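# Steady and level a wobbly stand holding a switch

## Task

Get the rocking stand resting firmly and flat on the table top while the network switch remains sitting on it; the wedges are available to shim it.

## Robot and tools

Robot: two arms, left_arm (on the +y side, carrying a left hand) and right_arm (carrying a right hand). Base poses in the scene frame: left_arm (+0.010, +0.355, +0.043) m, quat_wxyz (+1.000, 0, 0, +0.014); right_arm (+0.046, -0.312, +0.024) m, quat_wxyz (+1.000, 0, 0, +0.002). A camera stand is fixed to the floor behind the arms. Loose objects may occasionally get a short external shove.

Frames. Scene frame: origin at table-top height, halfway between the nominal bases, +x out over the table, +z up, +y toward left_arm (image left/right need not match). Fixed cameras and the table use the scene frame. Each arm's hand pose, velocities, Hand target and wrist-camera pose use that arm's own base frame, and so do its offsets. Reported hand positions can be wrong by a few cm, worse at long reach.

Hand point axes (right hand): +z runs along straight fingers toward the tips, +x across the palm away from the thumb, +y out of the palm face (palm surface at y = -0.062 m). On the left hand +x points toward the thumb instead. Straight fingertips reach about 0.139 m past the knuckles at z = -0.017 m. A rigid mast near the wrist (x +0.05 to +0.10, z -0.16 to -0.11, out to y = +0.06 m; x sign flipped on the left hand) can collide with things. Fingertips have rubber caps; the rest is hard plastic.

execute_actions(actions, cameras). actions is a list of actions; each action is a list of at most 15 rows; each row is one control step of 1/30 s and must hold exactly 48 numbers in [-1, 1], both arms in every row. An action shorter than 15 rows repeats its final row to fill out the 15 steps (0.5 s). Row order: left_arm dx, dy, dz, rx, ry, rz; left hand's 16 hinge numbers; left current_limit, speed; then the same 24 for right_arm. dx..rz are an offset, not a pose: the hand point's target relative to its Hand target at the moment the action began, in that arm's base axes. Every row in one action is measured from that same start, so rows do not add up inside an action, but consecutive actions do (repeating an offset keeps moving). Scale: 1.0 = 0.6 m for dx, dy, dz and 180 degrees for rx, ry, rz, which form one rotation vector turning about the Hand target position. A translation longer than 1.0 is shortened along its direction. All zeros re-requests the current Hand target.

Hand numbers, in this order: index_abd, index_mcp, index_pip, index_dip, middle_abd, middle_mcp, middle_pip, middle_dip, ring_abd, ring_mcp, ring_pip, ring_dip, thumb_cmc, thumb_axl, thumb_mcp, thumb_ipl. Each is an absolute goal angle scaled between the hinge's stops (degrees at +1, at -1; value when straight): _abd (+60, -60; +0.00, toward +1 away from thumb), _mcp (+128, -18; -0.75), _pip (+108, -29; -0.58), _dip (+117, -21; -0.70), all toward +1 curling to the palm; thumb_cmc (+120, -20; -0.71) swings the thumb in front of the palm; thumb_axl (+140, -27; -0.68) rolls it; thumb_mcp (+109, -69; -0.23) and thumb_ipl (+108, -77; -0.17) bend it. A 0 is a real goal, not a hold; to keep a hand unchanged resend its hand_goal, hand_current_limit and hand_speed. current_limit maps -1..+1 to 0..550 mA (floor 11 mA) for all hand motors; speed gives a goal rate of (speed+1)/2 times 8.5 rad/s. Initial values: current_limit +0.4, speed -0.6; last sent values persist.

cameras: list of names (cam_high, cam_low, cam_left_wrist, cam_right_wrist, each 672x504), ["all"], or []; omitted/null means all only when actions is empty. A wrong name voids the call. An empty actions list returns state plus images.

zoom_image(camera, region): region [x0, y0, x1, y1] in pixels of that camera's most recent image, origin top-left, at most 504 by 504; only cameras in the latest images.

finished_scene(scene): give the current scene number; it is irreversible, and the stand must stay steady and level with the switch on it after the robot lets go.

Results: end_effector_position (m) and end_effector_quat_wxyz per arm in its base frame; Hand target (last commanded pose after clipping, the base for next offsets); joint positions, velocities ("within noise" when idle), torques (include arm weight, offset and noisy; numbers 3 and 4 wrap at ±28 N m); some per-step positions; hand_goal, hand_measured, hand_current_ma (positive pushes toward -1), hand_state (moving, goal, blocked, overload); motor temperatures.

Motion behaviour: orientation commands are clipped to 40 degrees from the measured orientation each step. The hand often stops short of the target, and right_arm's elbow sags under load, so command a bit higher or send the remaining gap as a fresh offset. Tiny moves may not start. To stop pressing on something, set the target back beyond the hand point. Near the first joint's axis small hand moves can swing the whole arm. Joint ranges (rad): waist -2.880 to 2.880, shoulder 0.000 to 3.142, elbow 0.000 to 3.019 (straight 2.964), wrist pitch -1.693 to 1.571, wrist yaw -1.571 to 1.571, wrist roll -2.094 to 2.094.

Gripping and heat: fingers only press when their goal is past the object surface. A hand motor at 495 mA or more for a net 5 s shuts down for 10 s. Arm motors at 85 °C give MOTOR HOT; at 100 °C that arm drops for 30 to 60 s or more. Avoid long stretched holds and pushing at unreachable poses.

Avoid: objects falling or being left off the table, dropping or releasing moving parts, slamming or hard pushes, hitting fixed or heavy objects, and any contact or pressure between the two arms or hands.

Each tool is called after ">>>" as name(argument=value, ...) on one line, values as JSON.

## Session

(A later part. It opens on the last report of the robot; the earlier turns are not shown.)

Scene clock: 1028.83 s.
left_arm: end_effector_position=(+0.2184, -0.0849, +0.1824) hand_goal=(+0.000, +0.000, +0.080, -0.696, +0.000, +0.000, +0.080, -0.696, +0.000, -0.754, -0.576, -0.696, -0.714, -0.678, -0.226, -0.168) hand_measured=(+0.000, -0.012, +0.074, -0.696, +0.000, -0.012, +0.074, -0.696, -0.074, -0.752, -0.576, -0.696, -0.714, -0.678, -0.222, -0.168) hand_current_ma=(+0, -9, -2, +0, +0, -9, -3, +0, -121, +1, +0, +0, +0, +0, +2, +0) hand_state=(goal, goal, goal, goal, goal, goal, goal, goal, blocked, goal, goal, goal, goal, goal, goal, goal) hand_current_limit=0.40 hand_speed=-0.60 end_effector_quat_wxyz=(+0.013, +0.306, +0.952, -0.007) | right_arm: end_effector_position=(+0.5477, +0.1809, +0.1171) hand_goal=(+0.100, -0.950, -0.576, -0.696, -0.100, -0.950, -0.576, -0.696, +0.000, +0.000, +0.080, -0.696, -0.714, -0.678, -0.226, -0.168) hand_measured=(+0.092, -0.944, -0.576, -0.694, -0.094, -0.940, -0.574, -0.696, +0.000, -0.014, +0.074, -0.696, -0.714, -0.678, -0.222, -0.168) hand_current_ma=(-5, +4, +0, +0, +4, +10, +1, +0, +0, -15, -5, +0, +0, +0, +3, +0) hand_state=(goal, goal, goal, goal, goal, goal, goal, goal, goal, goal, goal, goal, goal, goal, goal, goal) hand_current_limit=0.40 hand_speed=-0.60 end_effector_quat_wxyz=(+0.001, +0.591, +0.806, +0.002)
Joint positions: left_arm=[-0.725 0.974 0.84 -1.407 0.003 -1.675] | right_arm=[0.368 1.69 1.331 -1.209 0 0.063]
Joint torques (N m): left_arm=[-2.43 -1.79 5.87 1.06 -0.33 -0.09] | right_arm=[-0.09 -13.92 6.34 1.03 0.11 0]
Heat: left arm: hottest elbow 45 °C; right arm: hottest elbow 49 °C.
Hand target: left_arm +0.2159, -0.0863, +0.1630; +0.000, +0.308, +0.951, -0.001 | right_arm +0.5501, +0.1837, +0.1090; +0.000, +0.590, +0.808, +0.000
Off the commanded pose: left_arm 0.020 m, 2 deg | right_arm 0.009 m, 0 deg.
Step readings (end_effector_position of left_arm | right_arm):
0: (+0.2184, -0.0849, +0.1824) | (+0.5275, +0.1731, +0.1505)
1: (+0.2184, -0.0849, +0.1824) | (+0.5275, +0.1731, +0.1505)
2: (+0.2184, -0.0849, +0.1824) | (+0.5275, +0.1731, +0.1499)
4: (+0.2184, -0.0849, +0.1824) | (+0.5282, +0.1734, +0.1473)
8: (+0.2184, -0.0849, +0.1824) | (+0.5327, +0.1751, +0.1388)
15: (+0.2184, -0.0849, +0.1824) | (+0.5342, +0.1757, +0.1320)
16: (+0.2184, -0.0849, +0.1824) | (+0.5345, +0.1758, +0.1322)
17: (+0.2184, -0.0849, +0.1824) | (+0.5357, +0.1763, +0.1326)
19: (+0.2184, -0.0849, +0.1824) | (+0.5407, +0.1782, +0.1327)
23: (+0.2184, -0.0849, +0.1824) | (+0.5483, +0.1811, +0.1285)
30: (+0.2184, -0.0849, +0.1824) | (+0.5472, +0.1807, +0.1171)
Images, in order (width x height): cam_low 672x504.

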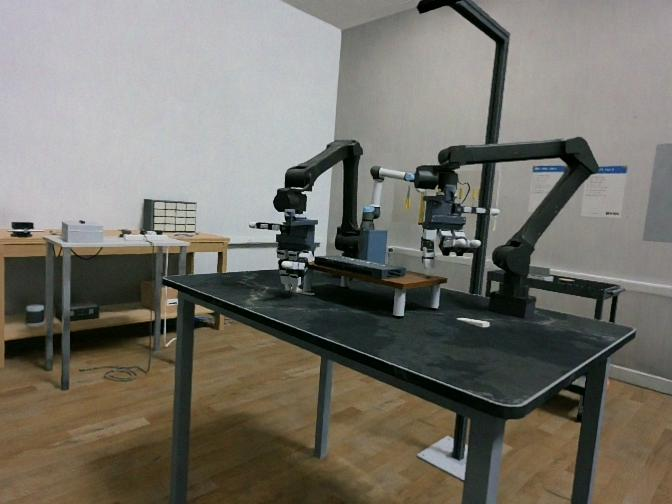

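>>> execute_actions(actions=[[[0,0,0,0,0,0, 0,0,0.08,-0.696, 0,0,0.08,-0.696, 0,-0.754,-0.576,-0.696, -0.714,-0.678,-0.226,-0.168,0.4,-0.6, 0.004,0.035,0,0,0,0, 0.1,-0.95,-0.576,-0.696, -0.1,-0.95,-0.576,-0.696, 0,0,0.08,-0.696, -0.714,-0.678,-0.226,-0.168,0.4,-0.6]],[[0,0,0,0,0,0, 0,0,0.08,-0.696, 0,0,0.08,-0.696, 0,-0.754,-0.576,-0.696, -0.714,-0.678,-0.226,-0.168,0.4,-0.6, 0,0,-0.016,0,0,0, 0.1,-0.95,-0.576,-0.696, -0.1,-0.95,-0.576,-0.696, 0,0,0.08,-0.696, -0.714,-0.678,-0.226,-0.168,0.4,-0.6]]], cameras=["cam_low","cam_high"])

>>> zoom_image(camera="cam_low", region=[270, 250, 340, 302])

Scene clock: 1048.50 s.
left_arm: end_effector_position=(+0.2184, -0.0849, +0.1824) hand_goal=(+0.000, +0.000, +0.080, -0.696, +0.000, +0.000, +0.080, -0.696, +0.000, -0.754, -0.576, -0.696, -0.714, -0.678, -0.226, -0.168) hand_measured=(+0.000, -0.012, +0.074, -0.696, +0.000, -0.012, +0.074, -0.696, -0.074, -0.752, -0.576, -0.696, -0.714, -0.678, -0.222, -0.168) hand_current_ma=(+0, -9, -2, +0, +0, -9, -3, +0, -121, +1, +0, +0, +0, +0, +2, +0) hand_state=(goal, goal, goal, goal, goal, goal, goal, goal, blocked, goal, goal, goal, goal, goal, goal, goal) hand_current_limit=0.40 hand_speed=-0.60 end_effector_quat_wxyz=(+0.013, +0.306, +0.952, -0.007) | right_arm: end_effector_position=(+0.5438, +0.1964, +0.1069) hand_goal=(+0.100, -0.950, -0.576, -0.696, -0.100, -0.950, -0.576, -0.696, +0.000, +0.000, +0.080, -0.696, -0.714, -0.678, -0.226, -0.168) hand_measured=(+0.090, -0.956, -0.580, -0.698, -0.096, -0.954, -0.580, -0.698, +0.000, -0.014, +0.074, -0.696, -0.714, -0.678, -0.222, -0.168) hand_current_ma=(-7, -4, -2, +0, +2, -2, -2, +0, +0, -15, -5, +0, +0, +0, +3, +0) hand_state=(goal, goal, goal, goal, goal, goal, goal, goal, goal, goal, goal, goal, goal, goal, goal, goal) hand_current_limit=0.40 hand_speed=-0.60 end_effector_quat_wxyz=(-0.002, +0.589, +0.808, -0.003)
Joint positions: left_arm=[-0.725 0.974 0.84 -1.407 0.003 -1.675] | right_arm=[0.4 1.71 1.332 -1.2 0 0.088]
Joint torques (N m): left_arm=[-2.37 -1.79 5.87 1.06 -0.33 -0.09] | right_arm=[0.32 -13.33 7.51 1.26 0.09 0.12]
Heat: left arm: hottest elbow 44 °C; right arm: hottest elbow 49 °C.
Hand target: left_arm +0.2159, -0.0863, +0.1630; +0.000, +0.308, +0.951, -0.001 | right_arm +0.5525, +0.2047, +0.0995; +0.000, +0.590, +0.808, +0.000
Off the commanded pose: left_arm 0.020 m, 2 deg | right_arm 0.014 m, 0 deg.
Step readings (end_effector_position of left_arm | right_arm):
0: (+0.2184, -0.0849, +0.1824) | (+0.5477, +0.1809, +0.1171)
1: (+0.2184, -0.0849, +0.1824) | (+0.5477, +0.1809, +0.1171)
2: (+0.2184, -0.0849, +0.1824) | (+0.5475, +0.1812, +0.1168)
4: (+0.2184, -0.0849, +0.1824) | (+0.5469, +0.1827, +0.1156)
8: (+0.2184, -0.0849, +0.1824) | (+0.5441, +0.1896, +0.1101)
15: (+0.2184, -0.0849, +0.1824) | (+0.5419, +0.1960, +0.1068)
16: (+0.2184, -0.0849, +0.1824) | (+0.5419, +0.1959, +0.1068)
17: (+0.2184, -0.0849, +0.1824) | (+0.5419, +0.1959, +0.1069)
19: (+0.2184, -0.0849, +0.1824) | (+0.5426, +0.1961, +0.1069)
23: (+0.2184, -0.0849, +0.1824) | (+0.5435, +0.1964, +0.1070)
30: (+0.2184, -0.0849, +0.1824) | (+0.5438, +0.1964, +0.1069)
Images, in order (width x height): cam_high 672x504, cam_low 672x504.

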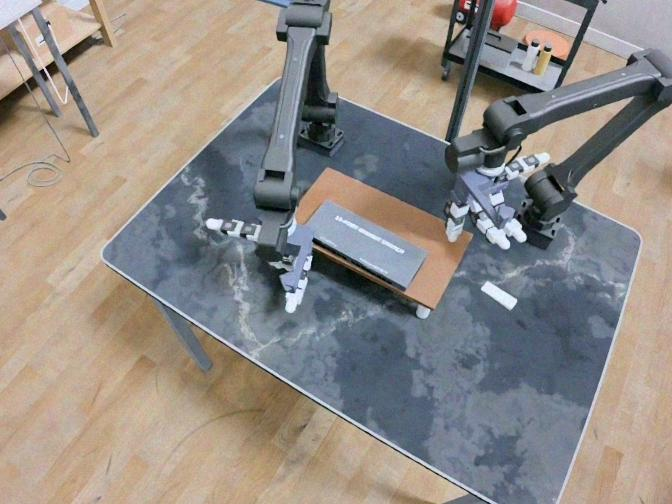

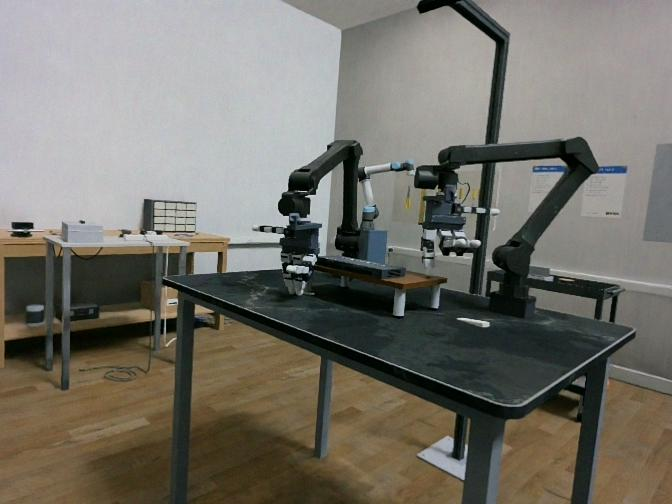

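Scaled by 7.200 from the camera's 672x504 image, which has a finer 960x720 frame.

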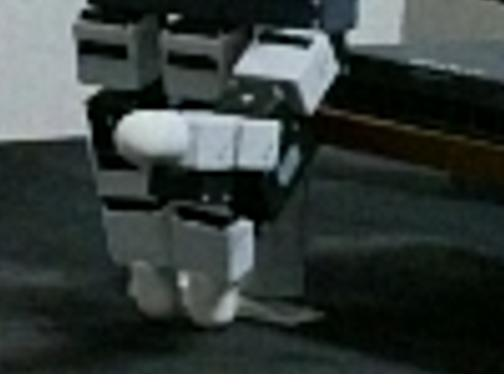

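>>> execute_actions(actions=[[[0,0,0,0,0,0, 0,0,0.08,-0.696, 0,0,0.08,-0.696, 0,-0.754,-0.576,-0.696, -0.714,-0.678,-0.226,-0.168,0.4,-0.6, -0.0275,-0.03,0.003,0,0,0, 0.1,-0.95,-0.576,-0.696, -0.1,-0.95,-0.576,-0.696, 0,0,0.08,-0.696, -0.714,-0.678,-0.226,-0.168,0.4,-0.6]]], cameras=["cam_low"])

>>> zoom_image(camera="cam_low", region=[270, 250, 340, 302])

Scene clock: 1070.47 s.
left_arm: end_effector_position=(+0.2184, -0.0849, +0.1824) hand_goal=(+0.000, +0.000, +0.080, -0.696, +0.000, +0.000, +0.080, -0.696, +0.000, -0.754, -0.576, -0.696, -0.714, -0.678, -0.226, -0.168) hand_measured=(+0.000, -0.012, +0.074, -0.696, +0.000, -0.012, +0.074, -0.696, -0.074, -0.752, -0.576, -0.696, -0.714, -0.678, -0.222, -0.168) hand_current_ma=(+0, -9, -2, +0, +0, -9, -3, +0, -121, +1, +0, +0, +0, +0, +2, +0) hand_state=(goal, goal, goal, goal, goal, goal, goal, goal, blocked, goal, goal, goal, goal, goal, goal, goal) hand_current_limit=0.40 hand_speed=-0.60 end_effector_quat_wxyz=(+0.013, +0.306, +0.952, -0.007) | right_arm: end_effector_position=(+0.5385, +0.1942, +0.1086) hand_goal=(+0.100, -0.950, -0.576, -0.696, -0.100, -0.950, -0.576, -0.696, +0.000, +0.000, +0.080, -0.696, -0.714, -0.678, -0.226, -0.168) hand_measured=(+0.090, -0.946, -0.576, -0.696, -0.096, -0.944, -0.574, -0.696, +0.000, -0.014, +0.074, -0.696, -0.714, -0.678, -0.222, -0.168) hand_current_ma=(-7, +2, +0, +0, +2, +4, +1, +0, +0, -15, -5, +0, +0, +0, +3, +0) hand_state=(goal, goal, goal, goal, goal, goal, goal, goal, goal, goal, goal, goal, goal, goal, goal, goal) hand_current_limit=0.40 hand_speed=-0.60 end_effector_quat_wxyz=(+0.003, +0.589, +0.808, +0.005)
Joint positions: left_arm=[-0.725 0.974 0.84 -1.407 0.003 -1.675] | right_arm=[0.4 1.685 1.299 -1.174 0 0.088]
Joint torques (N m): left_arm=[-2.43 -1.79 5.87 1.06 -0.33 -0.1] | right_arm=[-0.97 -15.56 5.04 0.77 0.09 -0.09]
Heat: left arm: hottest elbow 44 °C; right arm: hottest elbow 50 °C.
Hand target: left_arm +0.2159, -0.0863, +0.1630; +0.000, +0.308, +0.951, -0.001 | right_arm +0.5360, +0.1867, +0.1014; +0.000, +0.590, +0.808, +0.000
Off the commanded pose: left_arm 0.020 m, 2 deg | right_arm 0.011 m, 1 deg.
Step readings (end_effector_position of left_arm | right_arm):
0: (+0.2184, -0.0849, +0.1824) | (+0.5438, +0.1964, +0.1069)
1: (+0.2184, -0.0849, +0.1824) | (+0.5439, +0.1964, +0.1069)
2: (+0.2184, -0.0849, +0.1824) | (+0.5438, +0.1964, +0.1066)
4: (+0.2184, -0.0849, +0.1824) | (+0.5430, +0.1961, +0.1062)
8: (+0.2184, -0.0849, +0.1824) | (+0.5398, +0.1947, +0.1080)
15: (+0.2184, -0.0849, +0.1824) | (+0.5386, +0.1942, +0.1086)
Images, in order (width x height): cam_low 672x504.

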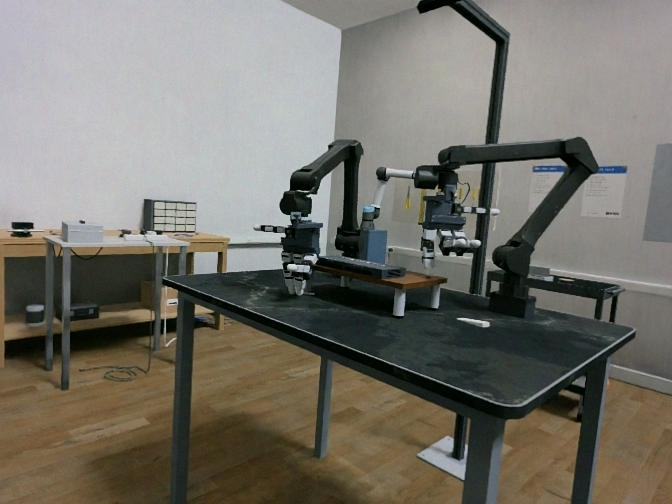

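Scaled by 7.200 from the camera's 672x504 image, which has a finer 960x720 frame.

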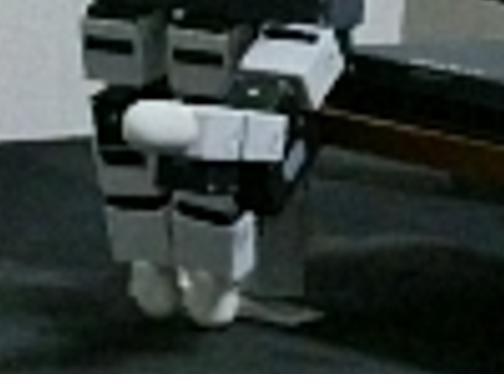

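>>> execute_actions(actions=[[[0,0,0,0,0,0, 0,0,0.08,-0.696, 0,0,0.08,-0.696, 0,-0.754,-0.576,-0.696, -0.714,-0.678,-0.226,-0.168,0.4,-0.6, -0.0167,-0.010,0.003,0,0,0, 0.1,-0.95,-0.576,-0.696, -0.1,-0.95,-0.576,-0.696, 0,0,0.08,-0.696, -0.714,-0.678,-0.226,-0.168,0.4,-0.6]]], cameras=["cam_low"])

>>> zoom_image(camera="cam_low", region=[270, 250, 340, 302])

Scene clock: 1078.37 s.
left_arm: end_effector_position=(+0.2184, -0.0849, +0.1824) hand_goal=(+0.000, +0.000, +0.080, -0.696, +0.000, +0.000, +0.080, -0.696, +0.000, -0.754, -0.576, -0.696, -0.714, -0.678, -0.226, -0.168) hand_measured=(+0.000, -0.012, +0.074, -0.696, +0.000, -0.012, +0.074, -0.696, -0.074, -0.752, -0.576, -0.696, -0.714, -0.678, -0.222, -0.168) hand_current_ma=(+0, -9, -2, +0, +0, -9, -3, +0, -121, +1, +0, +0, +0, +0, +2, +0) hand_state=(goal, goal, goal, goal, goal, goal, goal, goal, blocked, goal, goal, goal, goal, goal, goal, goal) hand_current_limit=0.40 hand_speed=-0.60 end_effector_quat_wxyz=(+0.013, +0.306, +0.952, -0.007) | right_arm: end_effector_position=(+0.5288, +0.1899, +0.1096) hand_goal=(+0.100, -0.950, -0.576, -0.696, -0.100, -0.950, -0.576, -0.696, +0.000, +0.000, +0.080, -0.696, -0.714, -0.678, -0.226, -0.168) hand_measured=(+0.096, -0.930, -0.566, -0.690, -0.090, -0.944, -0.574, -0.696, +0.000, -0.014, +0.074, -0.696, -0.714, -0.678, -0.222, -0.168) hand_current_ma=(-2, +27, +10, +4, +7, +5, +1, +0, +0, -15, -5, +0, +0, +0, +3, +0) hand_state=(goal, goal, goal, goal, goal, goal, goal, goal, goal, goal, goal, goal, goal, goal, goal, goal) hand_current_limit=0.40 hand_speed=-0.60 end_effector_quat_wxyz=(+0.003, +0.588, +0.809, +0.005)
Joint positions: left_arm=[-0.725 0.974 0.84 -1.407 0.003 -1.675] | right_arm=[0.399 1.657 1.266 -1.167 0 0.084]
Joint torques (N m): left_arm=[-2.37 -1.79 5.87 1.06 -0.33 -0.09] | right_arm=[-1.38 -15.27 5.07 0.7 0.09 -0.07]
Heat: left arm: hottest elbow 43 °C; right arm: hottest elbow 50 °C.
Hand target: left_arm +0.2159, -0.0863, +0.1630; +0.000, +0.308, +0.951, -0.001 | right_arm +0.5261, +0.1808, +0.1033; +0.000, +0.590, +0.808, +0.000
Off the commanded pose: left_arm 0.020 m, 2 deg | right_arm 0.012 m, 1 deg.
Step readings (end_effector_position of left_arm | right_arm):
0: (+0.2184, -0.0849, +0.1824) | (+0.5385, +0.1942, +0.1086)
1: (+0.2184, -0.0849, +0.1824) | (+0.5383, +0.1941, +0.1083)
2: (+0.2184, -0.0849, +0.1824) | (+0.5377, +0.1938, +0.1084)
4: (+0.2184, -0.0849, +0.1824) | (+0.5353, +0.1926, +0.1092)
8: (+0.2184, -0.0849, +0.1824) | (+0.5298, +0.1903, +0.1095)
15: (+0.2184, -0.0849, +0.1824) | (+0.5288, +0.1899, +0.1096)
Images, in order (width x height): cam_low 672x504.

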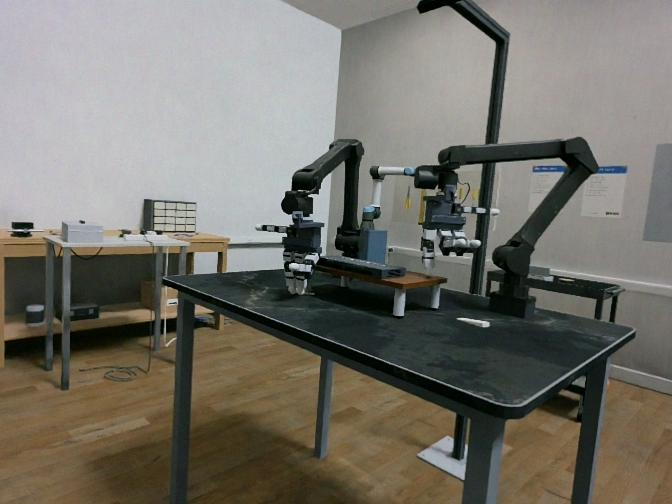

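Scaled by 7.200 from the camera's 672x504 image, which has a finer 960x720 frame.

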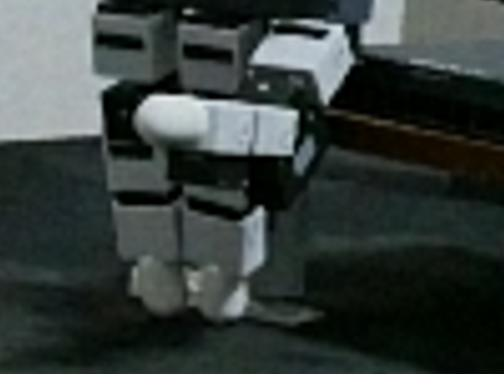

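>>> execute_actions(actions=[[[0,0,0,0,0,0, 0,0,0.08,-0.696, 0,0,0.08,-0.696, 0,-0.754,-0.576,-0.696, -0.714,-0.678,-0.226,-0.168,0.4,-0.6, -0.0137,-0.004,0.002,0,0,0, 0.1,-0.95,-0.576,-0.696, -0.1,-0.95,-0.576,-0.696, 0,0,0.08,-0.696, -0.714,-0.678,-0.226,-0.168,0.4,-0.6]]], cameras=["cam_low","cam_high"])

>>> zoom_image(camera="cam_low", region=[270, 250, 340, 302])

>>> zoom_image(camera="cam_high", region=[240, 190, 360, 280])

Scene clock: 1088.30 s.
left_arm: end_effector_position=(+0.2184, -0.0849, +0.1824) hand_goal=(+0.000, +0.000, +0.080, -0.696, +0.000, +0.000, +0.080, -0.696, +0.000, -0.754, -0.576, -0.696, -0.714, -0.678, -0.226, -0.168) hand_measured=(+0.000, -0.012, +0.074, -0.696, +0.000, -0.012, +0.074, -0.696, -0.074, -0.752, -0.576, -0.696, -0.714, -0.678, -0.222, -0.168) hand_current_ma=(+0, -9, -2, +0, +0, -9, -3, +0, -121, +1, +0, +0, +0, +0, +2, +0) hand_state=(goal, goal, goal, goal, goal, goal, goal, goal, blocked, goal, goal, goal, goal, goal, goal, goal) hand_current_limit=0.40 hand_speed=-0.60 end_effector_quat_wxyz=(+0.013, +0.306, +0.952, -0.007) | right_arm: end_effector_position=(+0.5257, +0.1886, +0.1106) hand_goal=(+0.100, -0.950, -0.576, -0.696, -0.100, -0.950, -0.576, -0.696, +0.000, +0.000, +0.080, -0.696, -0.714, -0.678, -0.226, -0.168) hand_measured=(+0.096, -0.928, -0.564, -0.690, -0.090, -0.932, -0.576, -0.696, +0.000, -0.014, +0.074, -0.696, -0.714, -0.678, -0.222, -0.168) hand_current_ma=(-1, +30, +10, +4, +7, +24, +0, +0, +0, -15, -5, +0, +0, +0, +3, +0) hand_state=(goal, blocked, goal, goal, goal, goal, goal, goal, goal, goal, goal, goal, goal, goal, goal, goal) hand_current_limit=0.40 hand_speed=-0.60 end_effector_quat_wxyz=(+0.006, +0.588, +0.809, +0.010)
Joint positions: left_arm=[-0.725 0.974 0.84 -1.407 0.003 -1.675] | right_arm=[0.399 1.642 1.247 -1.151 0 0.084]
Joint torques (N m): left_arm=[-2.37 -1.73 5.87 1.06 -0.33 -0.09] | right_arm=[-1.14 -15.56 4.67 0.13 0.11 -0.07]
Heat: left arm: hottest elbow 43 °C; right arm: hottest elbow 49 °C.
Hand target: left_arm +0.2159, -0.0863, +0.1630; +0.000, +0.308, +0.951, -0.001 | right_arm +0.5178, +0.1784, +0.1043; +0.000, +0.590, +0.808, +0.000
Off the commanded pose: left_arm 0.020 m, 2 deg | right_arm 0.014 m, 1 deg.
Step readings (end_effector_position of left_arm | right_arm):
0: (+0.2184, -0.0849, +0.1824) | (+0.5288, +0.1899, +0.1096)
1: (+0.2184, -0.0849, +0.1824) | (+0.5285, +0.1898, +0.1093)
2: (+0.2184, -0.0849, +0.1824) | (+0.5280, +0.1896, +0.1091)
4: (+0.2184, -0.0849, +0.1824) | (+0.5270, +0.1892, +0.1100)
8: (+0.2184, -0.0849, +0.1824) | (+0.5258, +0.1887, +0.1105)
15: (+0.2184, -0.0849, +0.1824) | (+0.5257, +0.1886, +0.1106)
Images, in order (width x height): cam_high 672x504, cam_low 672x504.

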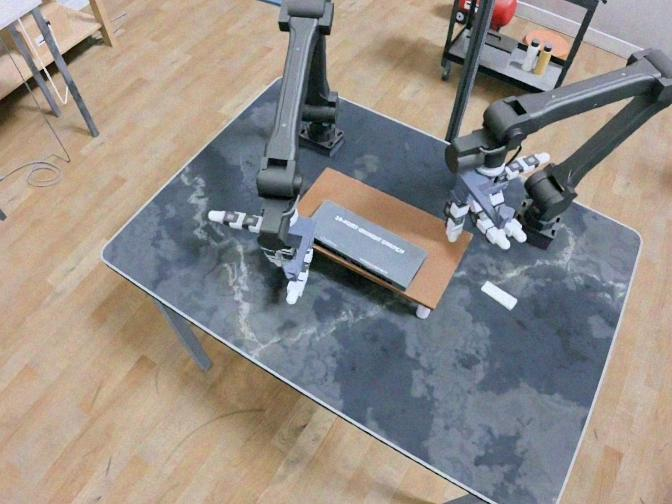

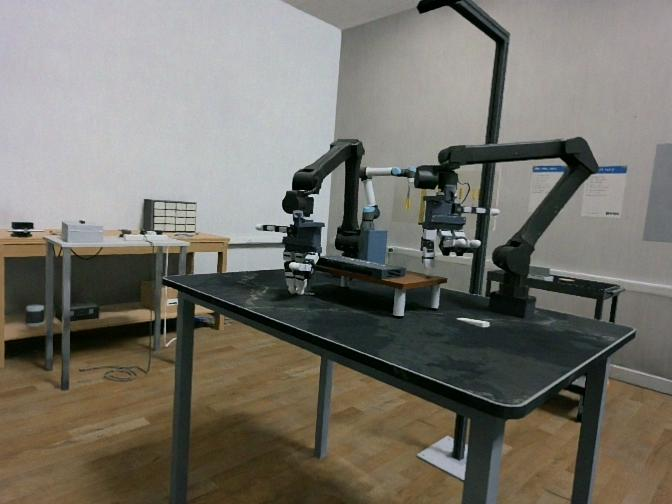

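Scaled by 7.200 from the camera's 672x504 image, which has a finer 960x720 frame.

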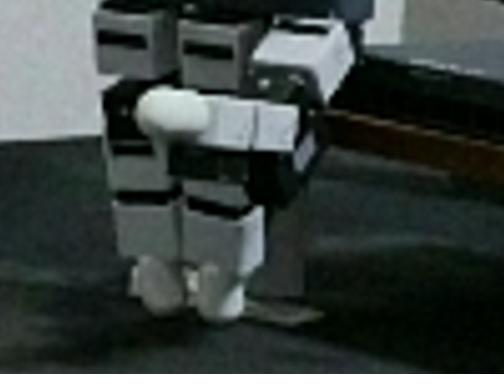

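Scaled by 4.200 from the camera's 672x504 image, which has a finer 960x720 frame.

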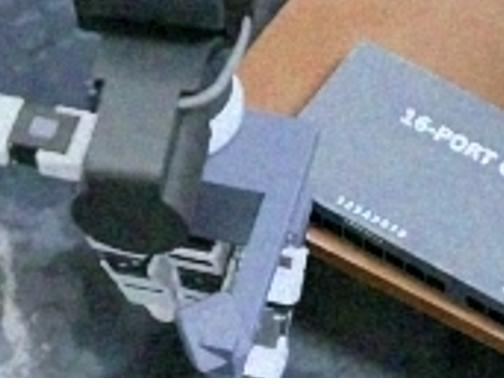

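>>> execute_actions(actions=[[[0,0,0,0,0,0, 0,0,0.08,-0.696, 0,0,0.08,-0.696, 0,-0.754,-0.576,-0.696, -0.714,-0.678,-0.226,-0.168,0.4,-0.6, 0.05,0.015,0.005,0,0,0, 0.1,-0.95,-0.576,-0.696, -0.1,-0.95,-0.576,-0.696, 0,0,0.08,-0.696, -0.714,-0.678,-0.226,-0.168,0.4,-0.6]],[[0,0,0,0,0,0, 0,0,0.08,-0.696, 0,0,0.08,-0.696, 0,-0.754,-0.576,-0.696, -0.714,-0.678,-0.226,-0.168,0.4,-0.6, 0,0,0,0,0,0, 0.1,-0.95,-0.76,-0.696, -0.1,-0.95,-0.76,-0.696, 0,0,0.08,-0.696, -0.714,-0.678,-0.226,-0.168,0.4,-0.6]]], cameras=["cam_low","cam_right_wrist"])

>>> zoom_image(camera="cam_low", region=[270, 250, 340, 302])

Scene clock: 1126.40 s.
left_arm: end_effector_position=(+0.2184, -0.0849, +0.1824) hand_goal=(+0.000, +0.000, +0.080, -0.696, +0.000, +0.000, +0.080, -0.696, +0.000, -0.754, -0.576, -0.696, -0.714, -0.678, -0.226, -0.168) hand_measured=(+0.000, -0.012, +0.074, -0.696, +0.000, -0.012, +0.074, -0.696, -0.074, -0.752, -0.576, -0.696, -0.714, -0.678, -0.222, -0.168) hand_current_ma=(+0, -9, -2, +0, +0, -9, -3, +0, -121, +1, +0, +0, +0, +0, +2, +0) hand_state=(goal, goal, goal, goal, goal, goal, goal, goal, blocked, goal, goal, goal, goal, goal, goal, goal) hand_current_limit=0.40 hand_speed=-0.60 end_effector_quat_wxyz=(+0.013, +0.306, +0.952, -0.007) | right_arm: end_effector_position=(+0.5346, +0.1888, +0.1027) hand_goal=(+0.100, -0.950, -0.760, -0.696, -0.100, -0.950, -0.760, -0.696, +0.000, +0.000, +0.080, -0.696, -0.714, -0.678, -0.226, -0.168) hand_measured=(+0.096, -0.948, -0.754, -0.696, -0.090, -0.948, -0.754, -0.696, +0.000, -0.014, +0.074, -0.696, -0.714, -0.678, -0.222, -0.168) hand_current_ma=(-2, +1, +4, +0, +7, +1, +3, +0, +0, -15, -5, +0, +0, +0, +3, +0) hand_state=(goal, goal, goal, goal, goal, goal, goal, goal, goal, goal, goal, goal, goal, goal, goal, goal) hand_current_limit=0.40 hand_speed=-0.60 end_effector_quat_wxyz=(-0.002, +0.589, +0.808, -0.003)
Joint positions: left_arm=[-0.725 0.974 0.84 -1.407 0.003 -1.675] | right_arm=[0.393 1.687 1.289 -1.181 0 0.083]
Joint torques (N m): left_arm=[-2.37 -1.73 5.86 1.06 -0.33 -0.09] | right_arm=[-1.14 -13.68 8.79 0.05 0.11 -0.11]
Heat: left arm: hottest elbow 43 °C; right arm: hottest elbow 47 °C.
Hand target: left_arm +0.2159, -0.0863, +0.1630; +0.000, +0.308, +0.951, -0.001 | right_arm +0.5477, +0.1873, +0.1073; +0.000, +0.590, +0.808, +0.000
Off the commanded pose: left_arm 0.020 m, 2 deg | right_arm 0.014 m, 0 deg.
Step readings (end_effector_position of left_arm | right_arm):
0: (+0.2184, -0.0849, +0.1824) | (+0.5257, +0.1886, +0.1106)
1: (+0.2184, -0.0849, +0.1824) | (+0.5257, +0.1886, +0.1106)
2: (+0.2184, -0.0849, +0.1824) | (+0.5260, +0.1883, +0.1107)
4: (+0.2184, -0.0849, +0.1824) | (+0.5273, +0.1882, +0.1111)
8: (+0.2184, -0.0849, +0.1824) | (+0.5325, +0.1894, +0.1092)
15: (+0.2184, -0.0849, +0.1824) | (+0.5347, +0.1902, +0.1082)
16: (+0.2184, -0.0849, +0.1824) | (+0.5347, +0.1902, +0.1082)
17: (+0.2184, -0.0849, +0.1824) | (+0.5347, +0.1902, +0.1080)
19: (+0.2184, -0.0849, +0.1824) | (+0.5347, +0.1897, +0.1067)
23: (+0.2184, -0.0849, +0.1824) | (+0.5346, +0.1890, +0.1035)
30: (+0.2184, -0.0849, +0.1824) | (+0.5346, +0.1888, +0.1027)
Images, in order (width x height): cam_low 672x504, cam_right_wrist 672x504.

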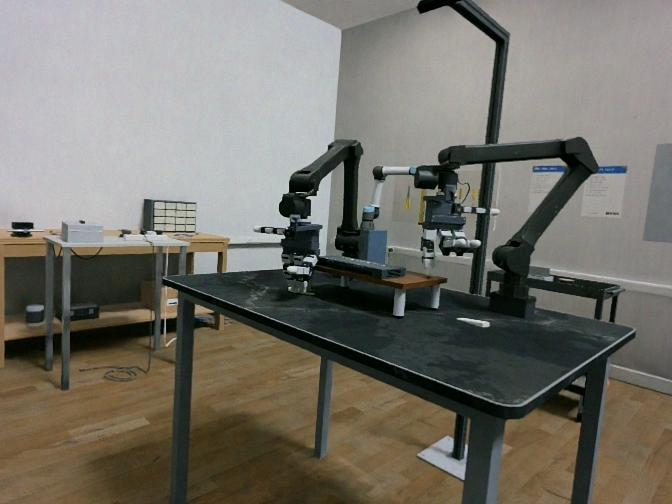

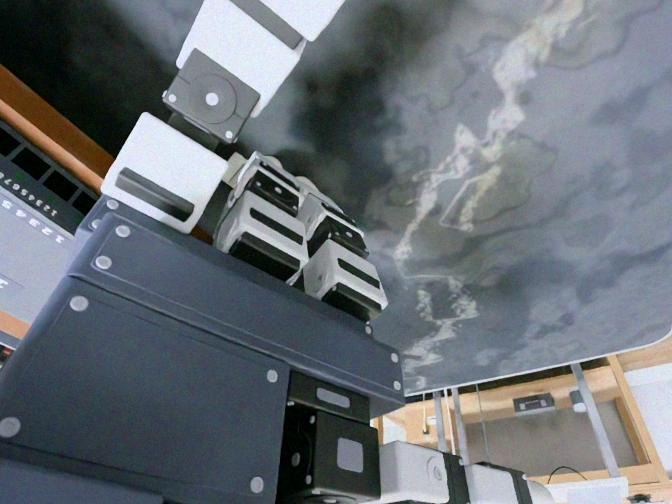

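Scaled by 7.200 from the camera's 672x504 image, which has a finer 960x720 frame.

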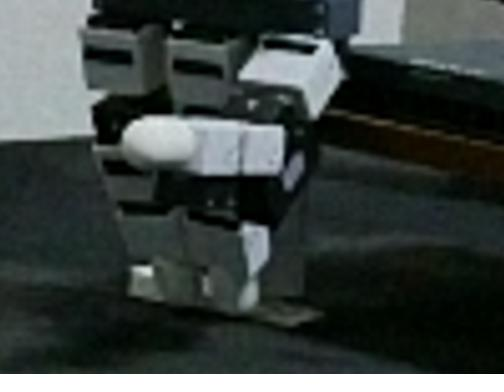

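>>> execute_actions(actions=[[[0,0,0,0,0,0, 0,0,0.08,-0.696, 0,0,0.08,-0.696, 0,-0.754,-0.576,-0.696, -0.714,-0.678,-0.226,-0.168,0.4,-0.6, -0.02,-0.006,0.002,0,0,0, 0.1,-0.95,-0.76,-0.696, -0.1,-0.95,-0.76,-0.696, 0,0,0.08,-0.696, -0.714,-0.678,-0.226,-0.168,0.4,-0.6]]], cameras=["cam_low"])

>>> zoom_image(camera="cam_low", region=[270, 250, 340, 302])

Scene clock: 1135.97 s.
left_arm: end_effector_position=(+0.2184, -0.0849, +0.1824) hand_goal=(+0.000, +0.000, +0.080, -0.696, +0.000, +0.000, +0.080, -0.696, +0.000, -0.754, -0.576, -0.696, -0.714, -0.678, -0.226, -0.168) hand_measured=(+0.000, -0.012, +0.074, -0.696, +0.000, -0.012, +0.074, -0.696, -0.074, -0.752, -0.576, -0.696, -0.714, -0.678, -0.222, -0.168) hand_current_ma=(+0, -9, -2, +0, +0, -9, -3, +0, -121, +1, +0, +0, +0, +0, +2, +0) hand_state=(goal, goal, goal, goal, goal, goal, goal, goal, blocked, goal, goal, goal, goal, goal, goal, goal) hand_current_limit=0.40 hand_speed=-0.60 end_effector_quat_wxyz=(+0.013, +0.306, +0.952, -0.007) | right_arm: end_effector_position=(+0.5346, +0.1888, +0.1027) hand_goal=(+0.100, -0.950, -0.760, -0.696, -0.100, -0.950, -0.760, -0.696, +0.000, +0.000, +0.080, -0.696, -0.714, -0.678, -0.226, -0.168) hand_measured=(+0.096, -0.948, -0.754, -0.696, -0.090, -0.948, -0.754, -0.696, +0.000, -0.014, +0.074, -0.696, -0.714, -0.678, -0.222, -0.168) hand_current_ma=(-2, +1, +4, +0, +7, +1, +3, +0, +0, -15, -5, +0, +0, +0, +3, +0) hand_state=(goal, goal, goal, goal, goal, goal, goal, goal, goal, goal, goal, goal, goal, goal, goal, goal) hand_current_limit=0.40 hand_speed=-0.60 end_effector_quat_wxyz=(-0.002, +0.589, +0.808, -0.003)
Joint positions: left_arm=[-0.725 0.974 0.84 -1.407 0.003 -1.675] | right_arm=[0.393 1.687 1.289 -1.181 0 0.083]
Joint torques (N m): left_arm=[-2.37 -1.79 5.87 1.06 -0.33 -0.1] | right_arm=[-0.91 -16.56 6.11 0.28 0.09 -0.08]
Heat: left arm: hottest elbow 43 °C; right arm: hottest elbow 49 °C.
Hand target: left_arm +0.2159, -0.0863, +0.1630; +0.000, +0.308, +0.951, -0.001 | right_arm +0.5357, +0.1837, +0.1085; +0.000, +0.590, +0.808, +0.000
Off the commanded pose: left_arm 0.020 m, 2 deg | right_arm 0.008 m, 0 deg.
Step readings (end_effector_position of left_arm | right_arm):
0: (+0.2184, -0.0849, +0.1824) | (+0.5346, +0.1888, +0.1027)
1: (+0.2184, -0.0849, +0.1824) | (+0.5346, +0.1888, +0.1027)
2: (+0.2184, -0.0849, +0.1824) | (+0.5346, +0.1888, +0.1027)
4: (+0.2184, -0.0849, +0.1824) | (+0.5346, +0.1888, +0.1027)
8: (+0.2184, -0.0849, +0.1824) | (+0.5346, +0.1888, +0.1027)
15: (+0.2184, -0.0849, +0.1824) | (+0.5346, +0.1888, +0.1027)
Images, in order (width x height): cam_low 672x504.

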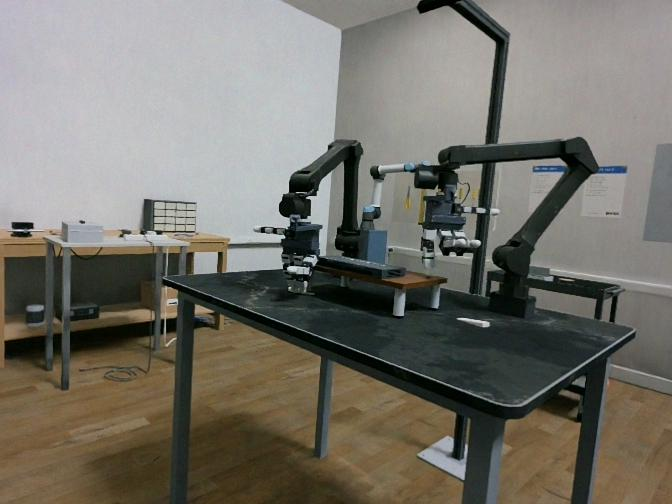

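Scaled by 7.200 from the camera's 672x504 image, which has a finer 960x720 frame.

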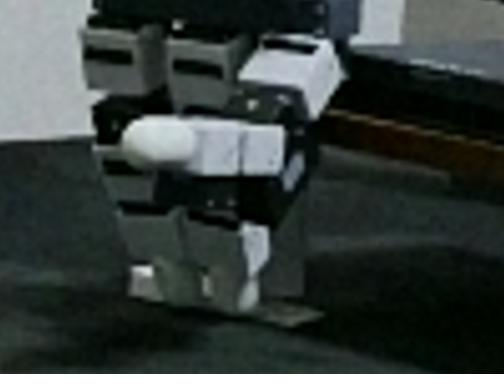

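>>> execute_actions(actions=[[[0,0,0,0,0,0, 0,0,0.08,-0.696, 0,0,0.08,-0.696, 0,-0.754,-0.576,-0.696, -0.714,-0.678,-0.226,-0.168,0.4,-0.6, -0.0133,-0.005,0.002,0,0,0, 0.1,-0.95,-0.76,-0.696, -0.1,-0.95,-0.76,-0.696, 0,0,0.08,-0.696, -0.714,-0.678,-0.226,-0.168,0.4,-0.6]]], cameras=["cam_low"])

>>> zoom_image(camera="cam_low", region=[270, 250, 340, 302])

Scene clock: 1143.40 s.
left_arm: end_effector_position=(+0.2184, -0.0849, +0.1824) hand_goal=(+0.000, +0.000, +0.080, -0.696, +0.000, +0.000, +0.080, -0.696, +0.000, -0.754, -0.576, -0.696, -0.714, -0.678, -0.226, -0.168) hand_measured=(+0.000, -0.012, +0.074, -0.696, +0.000, -0.012, +0.074, -0.696, -0.074, -0.752, -0.576, -0.696, -0.714, -0.678, -0.222, -0.168) hand_current_ma=(+0, -9, -2, +0, +0, -9, -3, +0, -121, +1, +0, +0, +0, +0, +2, +0) hand_state=(goal, goal, goal, goal, goal, goal, goal, goal, blocked, goal, goal, goal, goal, goal, goal, goal) hand_current_limit=0.40 hand_speed=-0.60 end_effector_quat_wxyz=(+0.013, +0.306, +0.952, -0.007) | right_arm: end_effector_position=(+0.5277, +0.1859, +0.1013) hand_goal=(+0.100, -0.950, -0.760, -0.696, -0.100, -0.950, -0.760, -0.696, +0.000, +0.000, +0.080, -0.696, -0.714, -0.678, -0.226, -0.168) hand_measured=(+0.096, -0.946, -0.754, -0.696, -0.090, -0.942, -0.756, -0.696, +0.000, -0.014, +0.074, -0.696, -0.714, -0.678, -0.222, -0.168) hand_current_ma=(-2, +3, +4, +0, +7, +8, +2, +0, +0, -15, -5, +0, +0, +0, +3, +0) hand_state=(goal, goal, goal, goal, goal, goal, goal, goal, goal, goal, goal, goal, goal, goal, goal, goal) hand_current_limit=0.40 hand_speed=-0.60 end_effector_quat_wxyz=(-0.004, +0.589, +0.808, -0.006)
Joint positions: left_arm=[-0.725 0.974 0.84 -1.407 0.003 -1.675] | right_arm=[0.393 1.673 1.269 -1.181 0 0.083]
Joint torques (N m): left_arm=[-2.37 -1.79 5.86 1.06 -0.33 -0.09] | right_arm=[-1.03 -17.08 5.75 0.47 0.1 -0.08]
Heat: left arm: hottest elbow 43 °C; right arm: hottest elbow 49 °C.
Hand target: left_arm +0.2159, -0.0863, +0.1630; +0.000, +0.308, +0.951, -0.001 | right_arm +0.5279, +0.1807, +0.1097; +0.000, +0.590, +0.808, +0.000
Off the commanded pose: left_arm 0.020 m, 2 deg | right_arm 0.010 m, 1 deg.
Step readings (end_effector_position of left_arm | right_arm):
0: (+0.2184, -0.0849, +0.1824) | (+0.5346, +0.1888, +0.1027)
1: (+0.2184, -0.0849, +0.1824) | (+0.5346, +0.1888, +0.1027)
2: (+0.2184, -0.0849, +0.1824) | (+0.5342, +0.1886, +0.1022)
4: (+0.2184, -0.0849, +0.1824) | (+0.5319, +0.1876, +0.1008)
8: (+0.2184, -0.0849, +0.1824) | (+0.5286, +0.1863, +0.1013)
15: (+0.2184, -0.0849, +0.1824) | (+0.5278, +0.1860, +0.1013)
Images, in order (width x height): cam_low 672x504.

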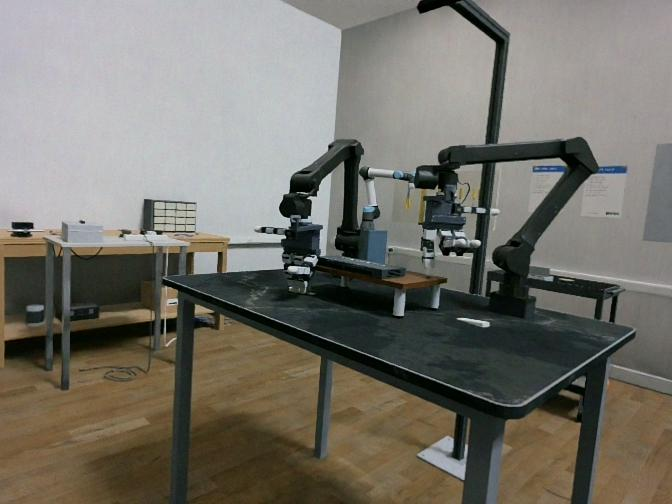

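Scaled by 7.200 from the camera's 672x504 image, which has a finer 960x720 frame.

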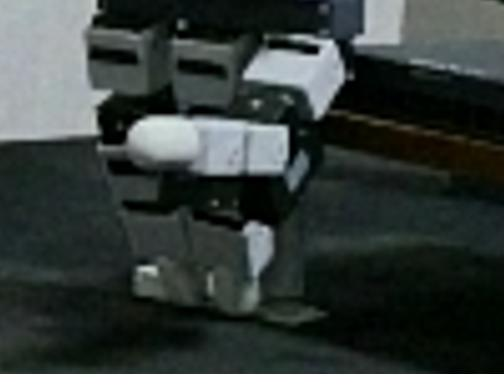

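>>> execute_actions(actions=[[[0,0,0,0,0,0, 0,0,0.08,-0.696, 0,0,0.08,-0.696, 0,-0.754,-0.576,-0.696, -0.714,-0.678,-0.226,-0.168,0.4,-0.6, -0.009,-0.003,0.002,0,0,0, 0.1,-0.95,-0.76,-0.696, -0.1,-0.95,-0.76,-0.696, 0,0,0.08,-0.696, -0.714,-0.678,-0.226,-0.168,0.4,-0.6]],[[0,0,0,0,0,0, 0,0,0.08,-0.696, 0,0,0.08,-0.696, 0,-0.754,-0.576,-0.696, -0.714,-0.678,-0.226,-0.168,0.4,-0.6, 0.05,0.01,0,0,0,0, 0.1,-0.95,-0.76,-0.696, -0.1,-0.95,-0.76,-0.696, 0,0,0.08,-0.696, -0.714,-0.678,-0.226,-0.168,0.4,-0.6]],[[0,0,0,0,0,0, 0,0,0.08,-0.696, 0,0,0.08,-0.696, 0,-0.754,-0.576,-0.696, -0.714,-0.678,-0.226,-0.168,0.4,-0.6, 0.03,-0.05,0.1,0,0,0, 0.1,-0.95,-0.576,-0.696, -0.1,-0.95,-0.576,-0.696, 0,0,0.08,-0.696, -0.714,-0.678,-0.226,-0.168,0.4,-0.6]],[[0,0,0,0,0,0, 0,0,0.08,-0.696, 0,0,0.08,-0.696, 0,-0.754,-0.576,-0.696, -0.714,-0.678,-0.226,-0.168,0.4,-0.6, 0.03,-0.15,0.05,0,0,0, 0.1,-0.754,-0.576,-0.696, -0.1,-0.754,-0.576,-0.696, 0,0,0.08,-0.696, -0.714,-0.678,-0.226,-0.168,0.4,-0.6]]], cameras=["cam_low","cam_high","cam_right_wrist"])

>>> zoom_image(camera="cam_low", region=[270, 250, 340, 302])

>>> zoom_image(camera="cam_high", region=[240, 215, 340, 290])

Scene clock: 1163.80 s.
left_arm: end_effector_position=(+0.2184, -0.0849, +0.1824) hand_goal=(+0.000, +0.000, +0.080, -0.696, +0.000, +0.000, +0.080, -0.696, +0.000, -0.754, -0.576, -0.696, -0.714, -0.678, -0.226, -0.168) hand_measured=(+0.000, -0.012, +0.074, -0.696, +0.000, -0.012, +0.074, -0.696, -0.074, -0.752, -0.576, -0.696, -0.714, -0.678, -0.222, -0.168) hand_current_ma=(+0, -9, -2, +0, +0, -9, -3, +0, -121, +1, +0, +0, +0, +0, +2, +0) hand_state=(goal, goal, goal, goal, goal, goal, goal, goal, blocked, goal, goal, goal, goal, goal, goal, goal) hand_current_limit=0.40 hand_speed=-0.60 end_effector_quat_wxyz=(+0.013, +0.306, +0.952, -0.007) | right_arm: end_effector_position=(+0.5774, +0.0568, +0.1769) hand_goal=(+0.100, -0.754, -0.576, -0.696, -0.100, -0.754, -0.576, -0.696, +0.000, +0.000, +0.080, -0.696, -0.714, -0.678, -0.226, -0.168) hand_measured=(+0.096, -0.756, -0.578, -0.696, -0.090, -0.752, -0.576, -0.696, +0.000, -0.014, +0.074, -0.696, -0.714, -0.678, -0.222, -0.168) hand_current_ma=(-2, -1, -1, +0, +7, +0, +0, +0, +0, -15, -5, +0, +0, +0, +3, +0) hand_state=(goal, goal, goal, goal, goal, goal, goal, goal, goal, goal, goal, goal, goal, goal, goal, goal) hand_current_limit=0.40 hand_speed=-0.60 end_effector_quat_wxyz=(-0.014, +0.598, +0.801, -0.015)
Joint positions: left_arm=[-0.725 0.974 0.84 -1.407 0.003 -1.675] | right_arm=[0.113 1.673 1.482 -1.422 0.003 -0.175]
Joint torques (N m): left_arm=[-2.43 -1.79 5.86 1.06 -0.34 -0.09] | right_arm=[0.38 -16.67 9.77 0.06 0.01 -0.09]
Heat: left arm: hottest elbow 43 °C; right arm: hottest elbow 48 °C.
Hand target: left_arm +0.2159, -0.0863, +0.1630; +0.000, +0.308, +0.951, -0.001 | right_arm +0.5884, +0.0650, +0.2008; +0.000, +0.590, +0.808, +0.000
Off the commanded pose: left_arm 0.020 m, 2 deg | right_arm 0.028 m, 3 deg.
Step readings (end_effector_position of left_arm | right_arm):
0: (+0.2184, -0.0849, +0.1824) | (+0.5277, +0.1859, +0.1013)
1: (+0.2184, -0.0849, +0.1824) | (+0.5275, +0.1858, +0.1012)
2: (+0.2184, -0.0849, +0.1824) | (+0.5271, +0.1857, +0.1009)
4: (+0.2184, -0.0849, +0.1824) | (+0.5263, +0.1854, +0.1015)
8: (+0.2184, -0.0849, +0.1824) | (+0.5255, +0.1850, +0.1029)
15: (+0.2184, -0.0849, +0.1824) | (+0.5253, +0.1849, +0.1029)
16: (+0.2184, -0.0849, +0.1824) | (+0.5253, +0.1849, +0.1029)
17: (+0.2184, -0.0849, +0.1824) | (+0.5253, +0.1849, +0.1029)
19: (+0.2184, -0.0849, +0.1824) | (+0.5273, +0.1845, +0.1042)
23: (+0.2184, -0.0849, +0.1824) | (+0.5335, +0.1850, +0.1063)
30: (+0.2184, -0.0849, +0.1824) | (+0.5374, +0.1859, +0.1053)
31: (+0.2184, -0.0849, +0.1824) | (+0.5374, +0.1853, +0.1057)
32: (+0.2184, -0.0849, +0.1824) | (+0.5369, +0.1839, +0.1073)
34: (+0.2184, -0.0849, +0.1824) | (+0.5368, +0.1786, +0.1140)
38: (+0.2184, -0.0849, +0.1824) | (+0.5520, +0.1626, +0.1371)
45: (+0.2184, -0.0849, +0.1824) | (+0.5606, +0.1492, +0.1515)
46: (+0.2184, -0.0849, +0.1824) | (+0.5599, +0.1490, +0.1512)
47: (+0.2184, -0.0849, +0.1824) | (+0.5593, +0.1463, +0.1510)
49: (+0.2184, -0.0849, +0.1824) | (+0.5586, +0.1369, +0.1515)
53: (+0.2184, -0.0849, +0.1824) | (+0.5674, +0.0889, +0.1600)
60: (+0.2184, -0.0849, +0.1824) | (+0.5789, +0.0480, +0.1765)
Images, in order (width x height): cam_high 672x504, cam_low 672x504, cam_right_wrist 672x504.

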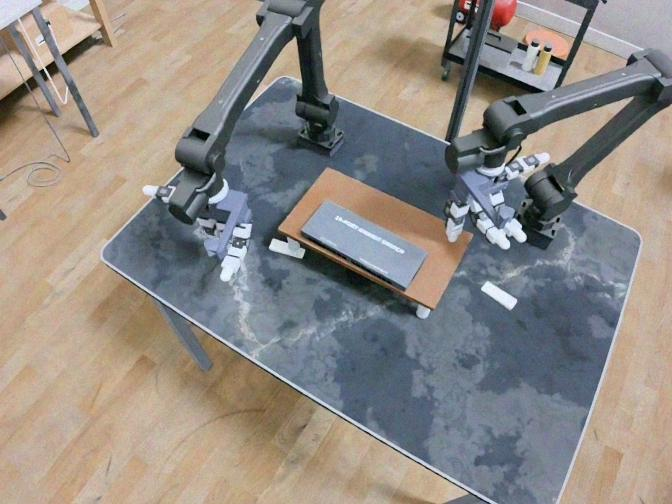

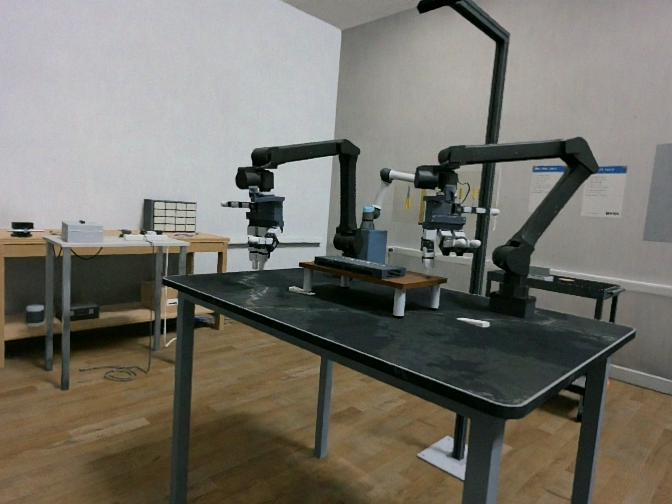

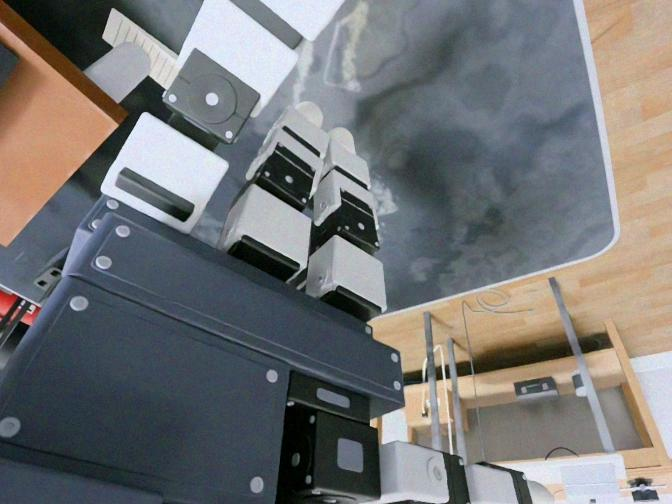

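Scaled by 7.200 from the camera's 672x504 image, which has a finer 960x720 frame.

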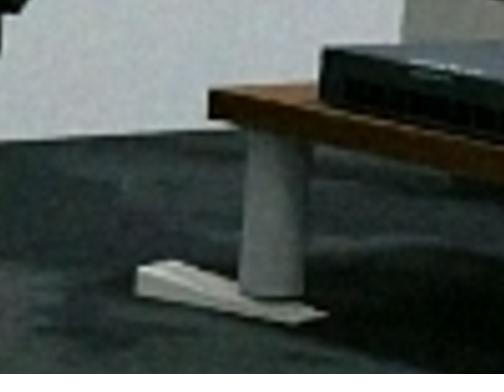

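Scaled by 5.040 from the camera's 672x504 image, which has a finer 960x720 frame.

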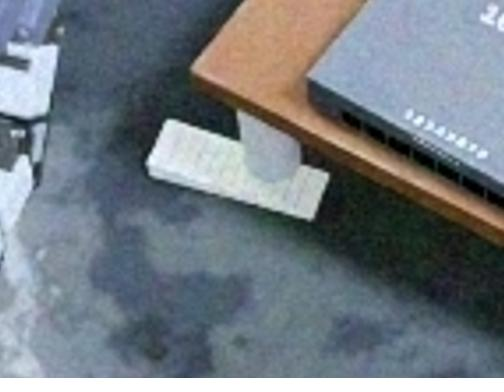

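>>> zoom_image(camera="cam_right_wrist", region=[60, 0, 200, 105])

Scaled by 3.600 from the camera's 672x504 image, which has a finer 960x720 frame.

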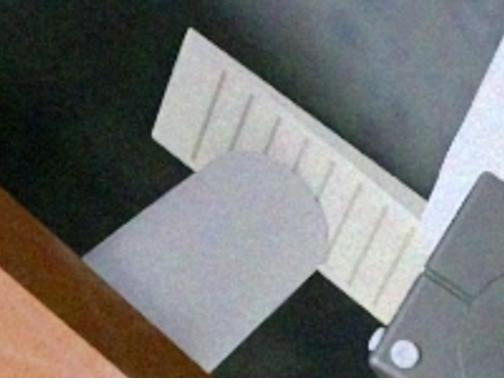

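>>> execute_actions(actions=[[[0,0,0,0,0,0, 0,0,0.08,-0.696, 0,0,0.08,-0.696, 0,-0.754,-0.576,-0.696, -0.714,-0.678,-0.226,-0.168,0.4,-0.6, -0.0457,0.1717,-0.0847,0,0,0, 0.1,-0.95,-0.85,-0.696, -0.1,-0.95,-0.85,-0.696, 0,0,0.08,-0.696, -0.714,-0.678,-0.226,-0.168,0.4,-0.6]],[[0,0,0,0,0,0, 0,0,0.08,-0.696, 0,0,0.08,-0.696, 0,-0.754,-0.576,-0.696, -0.714,-0.678,-0.226,-0.168,0.4,-0.6, 0,0,-0.06,0,0,0, 0.1,-0.95,-0.85,-0.696, -0.1,-0.95,-0.85,-0.696, 0,0,0.08,-0.696, -0.714,-0.678,-0.226,-0.168,0.4,-0.6]]], cameras=["cam_low"])

>>> zoom_image(camera="cam_low", region=[270, 250, 340, 302])

Scene clock: 1261.77 s.
left_arm: end_effector_position=(+0.2184, -0.0849, +0.1824) hand_goal=(+0.000, +0.000, +0.080, -0.696, +0.000, +0.000, +0.080, -0.696, +0.000, -0.754, -0.576, -0.696, -0.714, -0.678, -0.226, -0.168) hand_measured=(+0.000, -0.012, +0.074, -0.696, +0.000, -0.012, +0.074, -0.696, -0.074, -0.752, -0.576, -0.696, -0.714, -0.678, -0.222, -0.168) hand_current_ma=(+0, -9, -2, +0, +0, -9, -3, +0, -121, +1, +0, +0, +0, +0, +2, +0) hand_state=(goal, goal, goal, goal, goal, goal, goal, goal, blocked, goal, goal, goal, goal, goal, goal, goal) hand_current_limit=0.40 hand_speed=-0.60 end_effector_quat_wxyz=(+0.013, +0.306, +0.952, -0.007) | right_arm: end_effector_position=(+0.5560, +0.1722, +0.1196) hand_goal=(+0.100, -0.950, -0.850, -0.696, -0.100, -0.950, -0.850, -0.696, +0.000, +0.000, +0.080, -0.696, -0.714, -0.678, -0.226, -0.168) hand_measured=(+0.096, -0.940, -0.846, -0.696, -0.092, -0.940, -0.844, -0.696, +0.000, -0.014, +0.074, -0.696, -0.714, -0.678, -0.222, -0.168) hand_current_ma=(-2, +8, +3, +0, +6, +10, +5, +0, +0, -15, -5, +0, +0, +0, +3, +0) hand_state=(goal, goal, goal, goal, goal, goal, goal, goal, goal, goal, goal, goal, goal, goal, goal, goal) hand_current_limit=0.40 hand_speed=-0.60 end_effector_quat_wxyz=(-0.001, +0.582, +0.813, +0.000)
Joint positions: left_arm=[-0.725 0.974 0.84 -1.407 0.003 -1.675] | right_arm=[0.342 1.7 1.353 -1.225 -0.001 0.012]
Joint torques (N m): left_arm=[-2.37 -1.79 5.87 1.06 -0.33 -0.09] | right_arm=[-0.85 -14.74 6.39 0.92 0.16 0.12]
Heat: left arm: hottest elbow 42 °C; right arm: hottest elbow 51 °C.
Hand target: left_arm +0.2159, -0.0863, +0.1630; +0.000, +0.308, +0.951, -0.001 | right_arm +0.5610, +0.1679, +0.1141; +0.000, +0.590, +0.808, +0.000
Off the commanded pose: left_arm 0.020 m, 2 deg | right_arm 0.008 m, 1 deg.
Step readings (end_effector_position of left_arm | right_arm):
0: (+0.2184, -0.0849, +0.1824) | (+0.5774, +0.0568, +0.1769)
1: (+0.2184, -0.0849, +0.1824) | (+0.5773, +0.0581, +0.1769)
2: (+0.2184, -0.0849, +0.1824) | (+0.5776, +0.0623, +0.1766)
4: (+0.2184, -0.0849, +0.1824) | (+0.5773, +0.0765, +0.1726)
8: (+0.2184, -0.0849, +0.1824) | (+0.5604, +0.1362, +0.1559)
15: (+0.2184, -0.0849, +0.1824) | (+0.5486, +0.1837, +0.1528)
16: (+0.2184, -0.0849, +0.1824) | (+0.5499, +0.1811, +0.1526)
17: (+0.2184, -0.0849, +0.1824) | (+0.5513, +0.1791, +0.1513)
19: (+0.2184, -0.0849, +0.1824) | (+0.5551, +0.1770, +0.1483)
23: (+0.2184, -0.0849, +0.1824) | (+0.5554, +0.1724, +0.1333)
30: (+0.2184, -0.0849, +0.1824) | (+0.5554, +0.1721, +0.1194)
Images, in order (width x height): cam_low 672x504.

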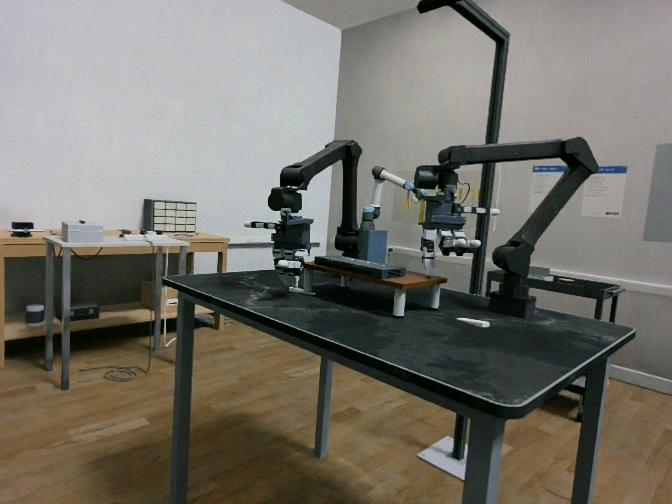

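Scaled by 7.200 from the camera's 672x504 image, which has a finer 960x720 frame.

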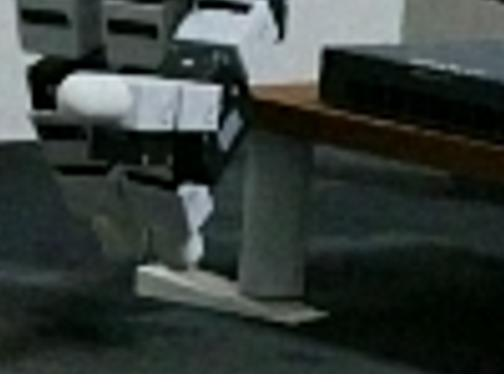

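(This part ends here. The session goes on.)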